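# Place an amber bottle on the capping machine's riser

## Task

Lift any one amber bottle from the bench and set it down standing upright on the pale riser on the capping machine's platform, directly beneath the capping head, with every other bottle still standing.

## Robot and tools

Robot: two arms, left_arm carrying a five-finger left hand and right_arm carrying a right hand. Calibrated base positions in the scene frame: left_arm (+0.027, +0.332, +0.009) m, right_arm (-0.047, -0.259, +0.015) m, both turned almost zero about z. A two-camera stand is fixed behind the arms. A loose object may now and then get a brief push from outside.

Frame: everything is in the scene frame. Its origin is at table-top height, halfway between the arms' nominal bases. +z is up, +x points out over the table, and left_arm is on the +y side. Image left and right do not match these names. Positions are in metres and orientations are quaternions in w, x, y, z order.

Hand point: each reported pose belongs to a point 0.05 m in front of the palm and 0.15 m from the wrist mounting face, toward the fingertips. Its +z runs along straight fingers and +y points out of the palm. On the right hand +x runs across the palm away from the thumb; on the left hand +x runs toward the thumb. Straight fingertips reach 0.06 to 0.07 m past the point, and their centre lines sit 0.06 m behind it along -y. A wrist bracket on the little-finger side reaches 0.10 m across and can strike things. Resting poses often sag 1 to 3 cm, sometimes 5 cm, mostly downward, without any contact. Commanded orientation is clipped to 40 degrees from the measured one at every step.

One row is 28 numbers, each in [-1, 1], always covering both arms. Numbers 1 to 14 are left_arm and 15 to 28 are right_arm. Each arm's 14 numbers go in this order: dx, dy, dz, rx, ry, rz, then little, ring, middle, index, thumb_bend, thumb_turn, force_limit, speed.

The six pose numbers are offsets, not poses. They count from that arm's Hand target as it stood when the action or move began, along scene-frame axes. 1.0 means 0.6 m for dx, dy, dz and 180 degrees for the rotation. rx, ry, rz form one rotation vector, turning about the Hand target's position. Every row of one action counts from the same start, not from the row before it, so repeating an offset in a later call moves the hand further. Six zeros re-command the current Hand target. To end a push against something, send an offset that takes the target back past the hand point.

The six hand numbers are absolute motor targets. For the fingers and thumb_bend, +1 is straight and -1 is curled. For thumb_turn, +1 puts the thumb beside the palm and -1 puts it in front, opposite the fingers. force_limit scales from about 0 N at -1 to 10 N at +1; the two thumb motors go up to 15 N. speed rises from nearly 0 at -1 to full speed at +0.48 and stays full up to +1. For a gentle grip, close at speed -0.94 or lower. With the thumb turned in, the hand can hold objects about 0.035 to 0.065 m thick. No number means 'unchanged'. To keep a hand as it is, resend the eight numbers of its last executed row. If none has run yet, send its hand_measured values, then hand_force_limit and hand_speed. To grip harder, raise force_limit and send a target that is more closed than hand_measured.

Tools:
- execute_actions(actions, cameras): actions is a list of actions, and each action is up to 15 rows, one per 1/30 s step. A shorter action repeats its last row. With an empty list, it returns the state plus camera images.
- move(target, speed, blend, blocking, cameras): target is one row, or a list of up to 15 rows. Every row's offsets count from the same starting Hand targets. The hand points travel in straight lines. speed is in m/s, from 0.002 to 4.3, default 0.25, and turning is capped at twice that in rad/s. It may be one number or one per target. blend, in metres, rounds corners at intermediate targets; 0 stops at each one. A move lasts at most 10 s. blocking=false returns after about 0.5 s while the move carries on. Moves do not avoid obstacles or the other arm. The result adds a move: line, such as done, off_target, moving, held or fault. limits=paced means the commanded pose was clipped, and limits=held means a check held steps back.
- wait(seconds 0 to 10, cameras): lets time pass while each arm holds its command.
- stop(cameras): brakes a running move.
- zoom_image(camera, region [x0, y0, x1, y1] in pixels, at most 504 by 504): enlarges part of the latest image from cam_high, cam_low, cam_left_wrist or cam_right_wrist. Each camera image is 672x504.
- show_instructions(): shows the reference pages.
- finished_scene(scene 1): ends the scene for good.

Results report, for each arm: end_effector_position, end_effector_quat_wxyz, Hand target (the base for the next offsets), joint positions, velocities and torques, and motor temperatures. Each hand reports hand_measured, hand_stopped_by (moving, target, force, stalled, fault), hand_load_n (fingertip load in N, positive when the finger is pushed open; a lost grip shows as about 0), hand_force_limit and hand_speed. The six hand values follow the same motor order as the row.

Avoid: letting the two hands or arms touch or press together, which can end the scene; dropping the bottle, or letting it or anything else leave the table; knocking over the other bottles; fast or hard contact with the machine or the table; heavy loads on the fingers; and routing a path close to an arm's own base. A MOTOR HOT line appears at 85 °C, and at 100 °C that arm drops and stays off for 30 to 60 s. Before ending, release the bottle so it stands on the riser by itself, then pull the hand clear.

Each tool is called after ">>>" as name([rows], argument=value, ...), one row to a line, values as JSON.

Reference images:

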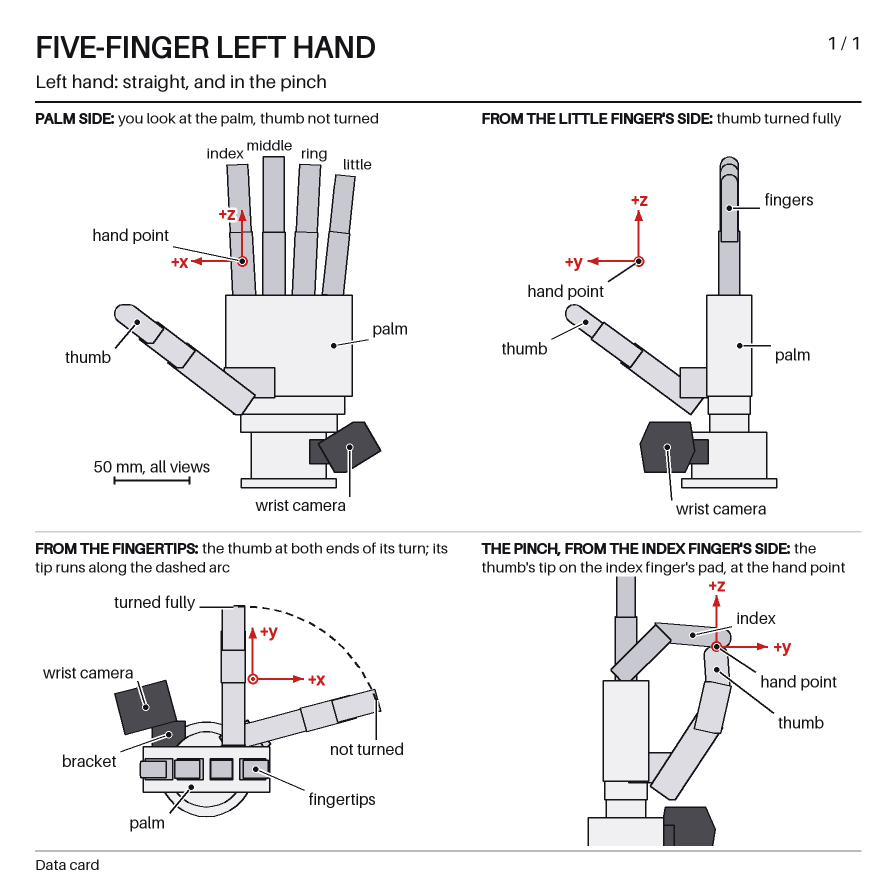

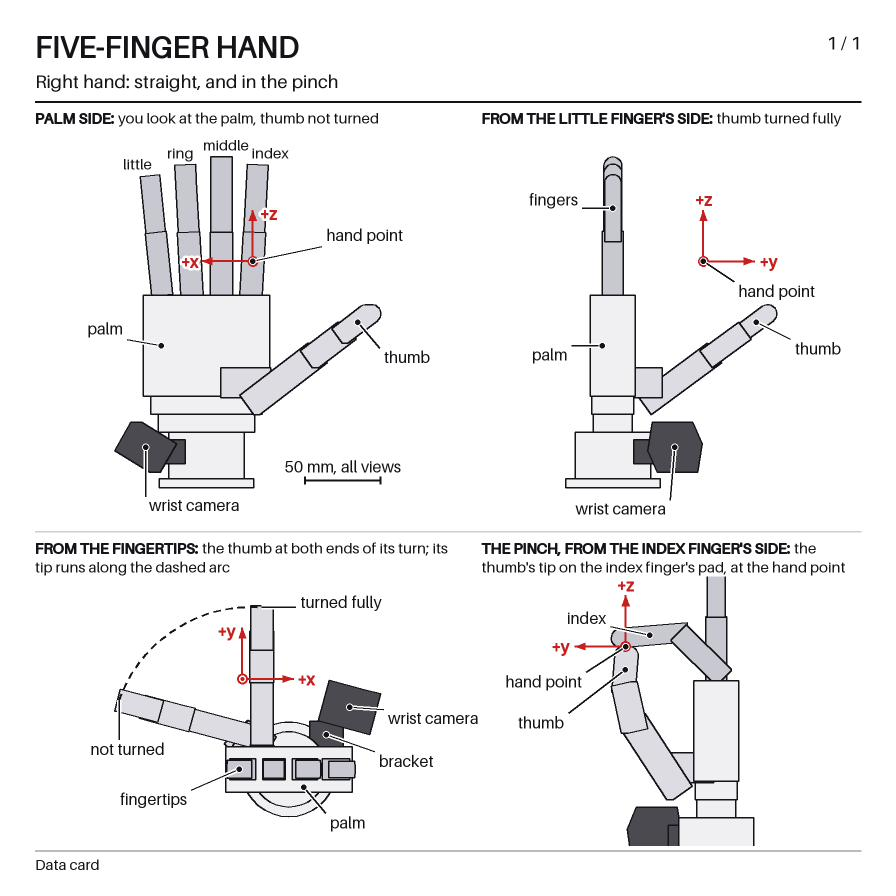

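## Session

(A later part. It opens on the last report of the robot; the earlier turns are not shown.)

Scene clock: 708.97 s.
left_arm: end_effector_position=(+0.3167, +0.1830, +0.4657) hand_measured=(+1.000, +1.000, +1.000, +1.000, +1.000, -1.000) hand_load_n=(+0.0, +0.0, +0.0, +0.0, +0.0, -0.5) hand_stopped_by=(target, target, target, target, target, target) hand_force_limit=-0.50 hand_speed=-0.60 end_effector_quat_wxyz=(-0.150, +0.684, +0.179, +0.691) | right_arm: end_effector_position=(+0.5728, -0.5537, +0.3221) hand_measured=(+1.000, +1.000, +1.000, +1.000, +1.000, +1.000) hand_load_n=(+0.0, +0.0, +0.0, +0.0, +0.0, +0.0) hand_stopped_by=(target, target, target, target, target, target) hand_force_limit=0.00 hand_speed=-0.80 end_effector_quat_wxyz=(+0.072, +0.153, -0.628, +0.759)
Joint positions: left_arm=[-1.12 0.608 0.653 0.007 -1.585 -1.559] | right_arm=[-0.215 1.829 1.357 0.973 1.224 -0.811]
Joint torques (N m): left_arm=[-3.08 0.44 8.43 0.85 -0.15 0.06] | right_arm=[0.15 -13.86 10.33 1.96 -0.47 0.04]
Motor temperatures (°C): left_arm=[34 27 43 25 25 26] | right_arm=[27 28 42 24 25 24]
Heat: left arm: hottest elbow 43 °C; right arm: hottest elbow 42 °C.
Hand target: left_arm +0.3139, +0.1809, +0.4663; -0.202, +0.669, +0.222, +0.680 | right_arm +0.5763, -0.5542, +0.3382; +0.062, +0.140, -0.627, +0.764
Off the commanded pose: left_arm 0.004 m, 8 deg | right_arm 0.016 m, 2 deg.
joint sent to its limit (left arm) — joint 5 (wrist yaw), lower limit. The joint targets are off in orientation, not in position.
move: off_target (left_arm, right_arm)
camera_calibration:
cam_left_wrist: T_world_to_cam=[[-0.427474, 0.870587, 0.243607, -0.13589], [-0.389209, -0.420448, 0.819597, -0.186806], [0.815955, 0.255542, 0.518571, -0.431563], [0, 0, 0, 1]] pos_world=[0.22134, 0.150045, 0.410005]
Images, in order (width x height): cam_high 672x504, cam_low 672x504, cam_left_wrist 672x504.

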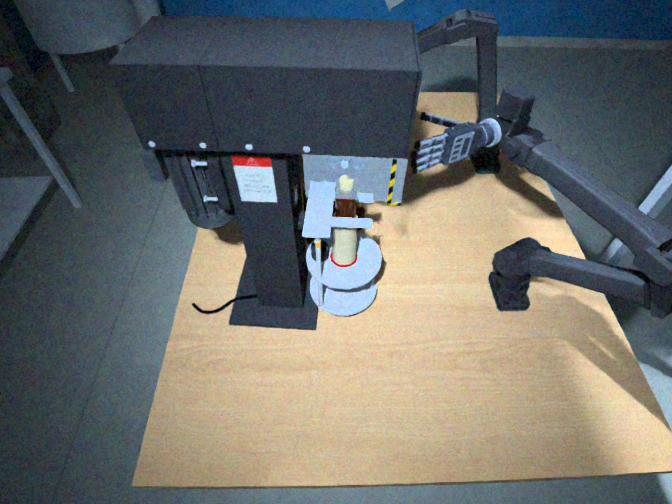

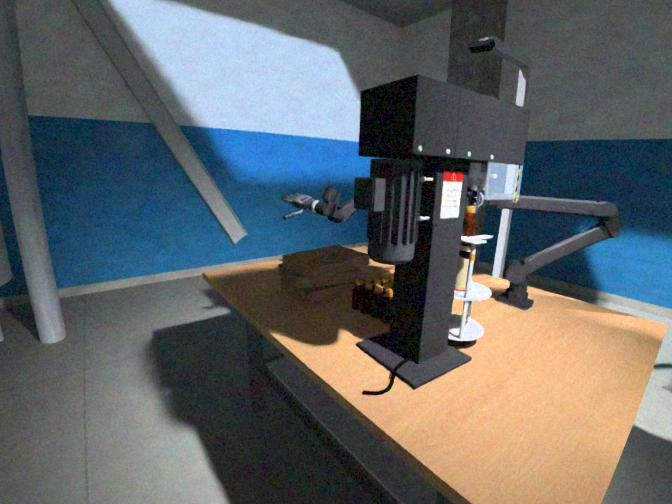

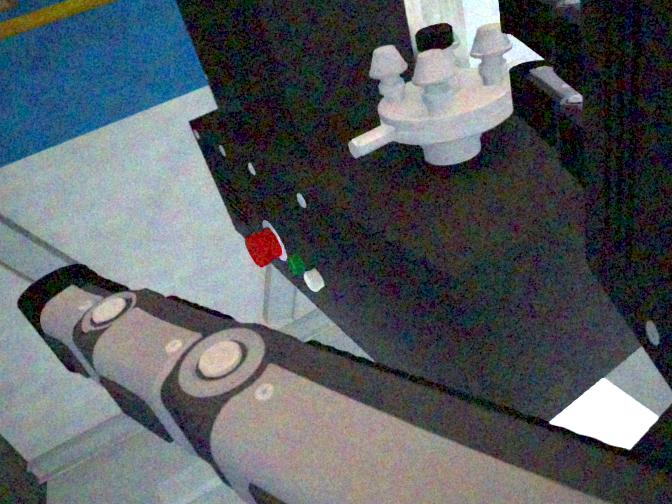

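>>> zoom_image(camera="cam_high", region=[280, 140, 420, 280])

>>> zoom_image(camera="cam_low", region=[330, 170, 530, 340])

Scaled by 3.600 from the camera's 672x504 image, which has a finer 960x720 frame.

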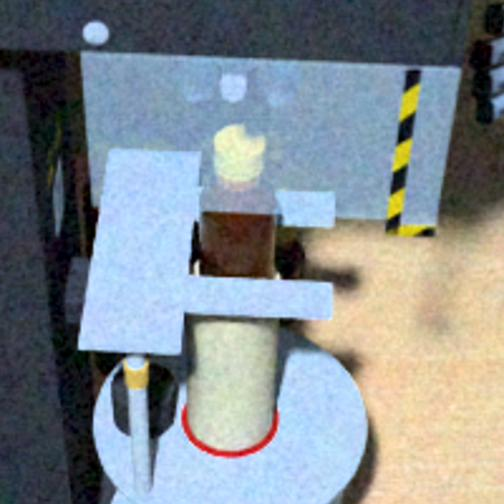

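Scaled by 2.520 from the camera's 672x504 image, which has a finer 960x720 frame.

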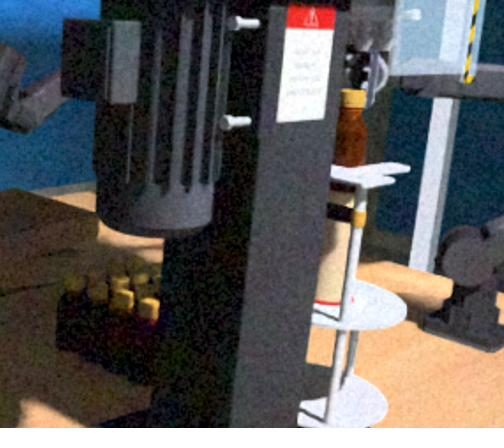

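>>> wait(seconds=0.5, cameras=["cam_right_wrist", "cam_low", "cam_high"])

>>> zoom_image(camera="cam_low", region=[340, 260, 420, 340])

Scene clock: 711.80 s.
left_arm: end_effector_position=(+0.3167, +0.1831, +0.4656) hand_measured=(+1.000, +1.000, +1.000, +1.000, +1.000, -1.000) hand_load_n=(+0.0, +0.0, +0.0, +0.0, +0.0, -0.5) hand_stopped_by=(target, target, target, target, target, target) hand_force_limit=-0.50 hand_speed=-0.60 end_effector_quat_wxyz=(-0.150, +0.684, +0.179, +0.691) | right_arm: end_effector_position=(+0.5728, -0.5537, +0.3221) hand_measured=(+1.000, +1.000, +1.000, +1.000, +1.000, +1.000) hand_load_n=(+0.0, +0.0, -0.5, +0.0, +0.0, +0.0) hand_stopped_by=(target, target, target, target, target, target) hand_force_limit=0.00 hand_speed=-0.80 end_effector_quat_wxyz=(+0.072, +0.153, -0.628, +0.759)
Joint positions: left_arm=[-1.12 0.608 0.653 0.007 -1.586 -1.559] | right_arm=[-0.215 1.829 1.357 0.973 1.224 -0.811]
Joint torques (N m): left_arm=[-2.9 0.32 8.27 0.94 -0.17 0.09] | right_arm=[0.5 -14.8 10.09 2.13 -0.46 0.06]
Heat: left arm: hottest elbow 43 °C; right arm: hottest elbow 42 °C.
Hand target: left_arm +0.3139, +0.1810, +0.4663; -0.202, +0.669, +0.222, +0.680 | right_arm +0.5763, -0.5542, +0.3382; +0.062, +0.140, -0.627, +0.764
Off the commanded pose: left_arm 0.004 m, 8 deg | right_arm 0.016 m, 2 deg.
wait: 0.50 s; at rest from the start
Images, in order (width x height): cam_high 672x504, cam_low 672x504, cam_right_wrist 672x504.

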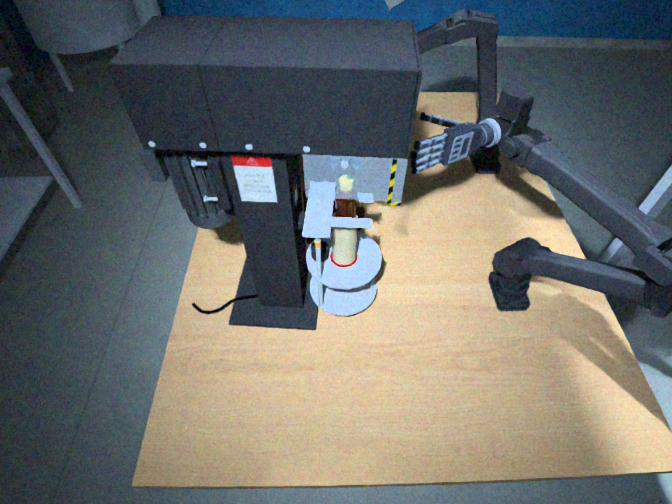

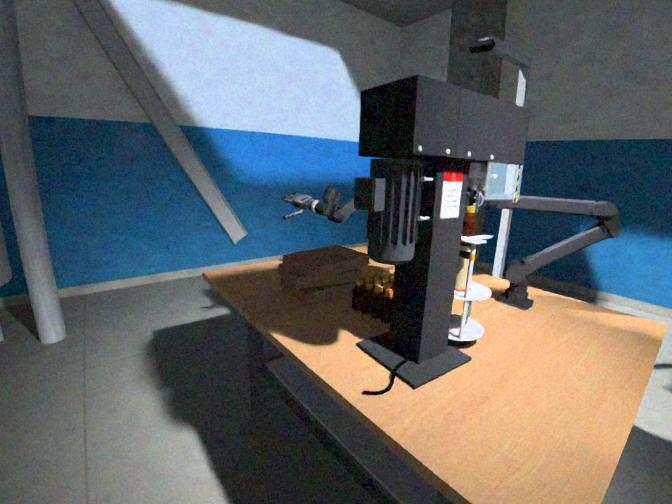

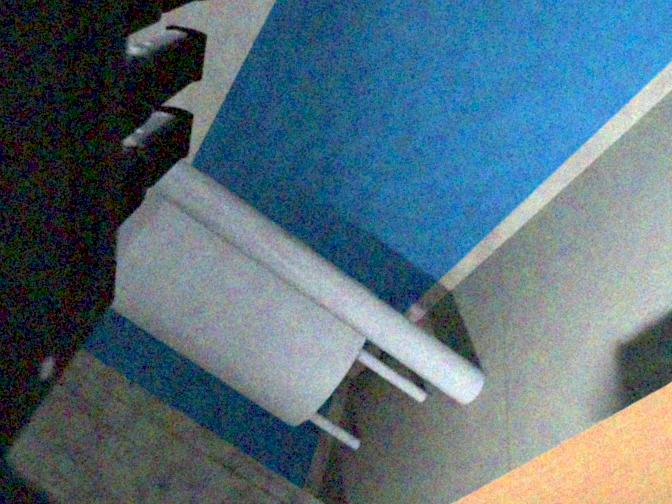

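Scaled by 6.300 from the camera's 672x504 image, which has a finer 960x720 frame.

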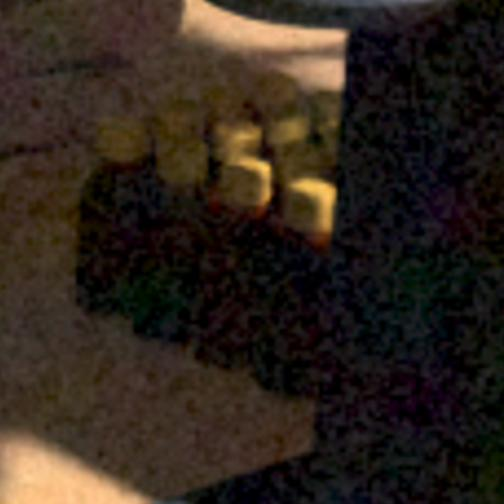

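>>> move(target=[-0.05,-0.03,0.03,-0.16,0.315,0,1,1,1,1,1,-1,-0.5,-0.6,0,0,0,0,0,0,1,1,1,1,1,1,0,-0.8], speed=0.35, cameras=["cam_high","cam_left_wrist"])

Scene clock: 723.80 s.
left_arm: end_effector_position=(+0.2880, +0.1616, +0.4748) hand_measured=(+1.000, +1.000, +1.000, +1.000, +1.000, -1.000) hand_load_n=(+0.0, +0.0, +0.0, +0.0, +0.0, +0.0) hand_stopped_by=(target, target, target, target, target, target) hand_force_limit=-0.50 hand_speed=-0.60 end_effector_quat_wxyz=(-0.120, +0.699, +0.113, +0.696) | right_arm: end_effector_position=(+0.5728, -0.5537, +0.3221) hand_measured=(+1.000, +1.000, +1.000, +1.000, +1.000, +1.000) hand_load_n=(+0.0, +0.0, +0.0, +0.0, +0.0, +0.0) hand_stopped_by=(target, target, target, target, target, target) hand_force_limit=0.00 hand_speed=-0.80 end_effector_quat_wxyz=(+0.072, +0.153, -0.628, +0.759)
Joint positions: left_arm=[-1.258 0.543 0.653 0.025 -1.586 -1.426] | right_arm=[-0.215 1.829 1.357 0.973 1.224 -0.811]
Joint torques (N m): left_arm=[-3.25 0.79 8.88 1.73 -0.06 0.1] | right_arm=[0.38 -14.33 10.36 2.06 -0.48 0.11]
Heat: left arm: hottest elbow 42 °C; right arm: hottest elbow 42 °C.
Hand target: left_arm +0.2839, +0.1629, +0.4843; -0.123, +0.877, +0.209, +0.414 | right_arm +0.5763, -0.5542, +0.3382; +0.062, +0.140, -0.627, +0.764
Off the commanded pose: left_arm 0.010 m, 65 deg; orientation clipped | right_arm 0.016 m, 2 deg.
joint sent to its limit (left arm) — joint 5 (wrist yaw), lower limit. The joint targets are off in orientation, not in position.
move: off_target (left_arm, right_arm); limits=paced
camera_calibration:
cam_left_wrist: T_world_to_cam=[[-0.299255, 0.907907, 0.293516, -0.198432], [-0.428508, -0.402723, 0.808823, -0.200918], [0.852542, 0.11627, 0.509562, -0.391193], [0, 0, 0, 1]] pos_world=[0.188032, 0.144728, 0.420087]
Images, in order (width x height): cam_high 672x504, cam_left_wrist 672x504.

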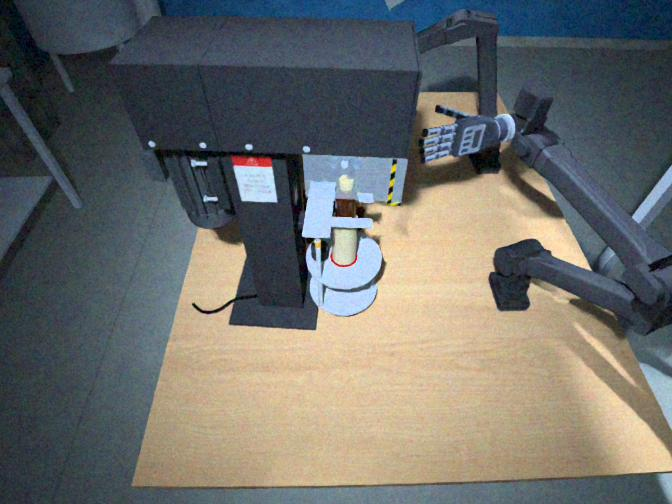

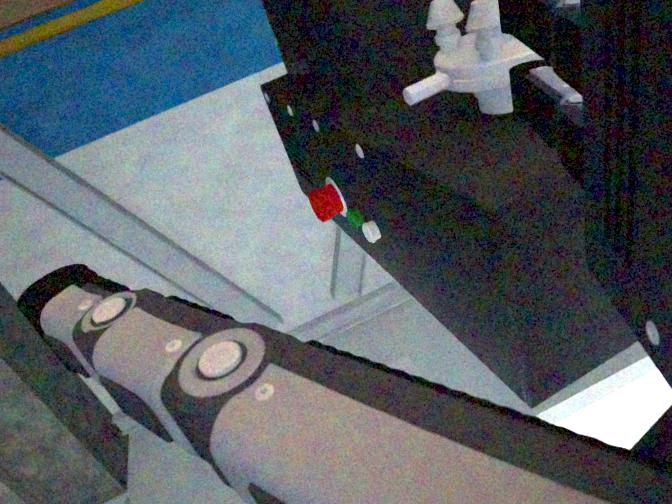

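>>> finished_scene()

The scene is finished: the task was done.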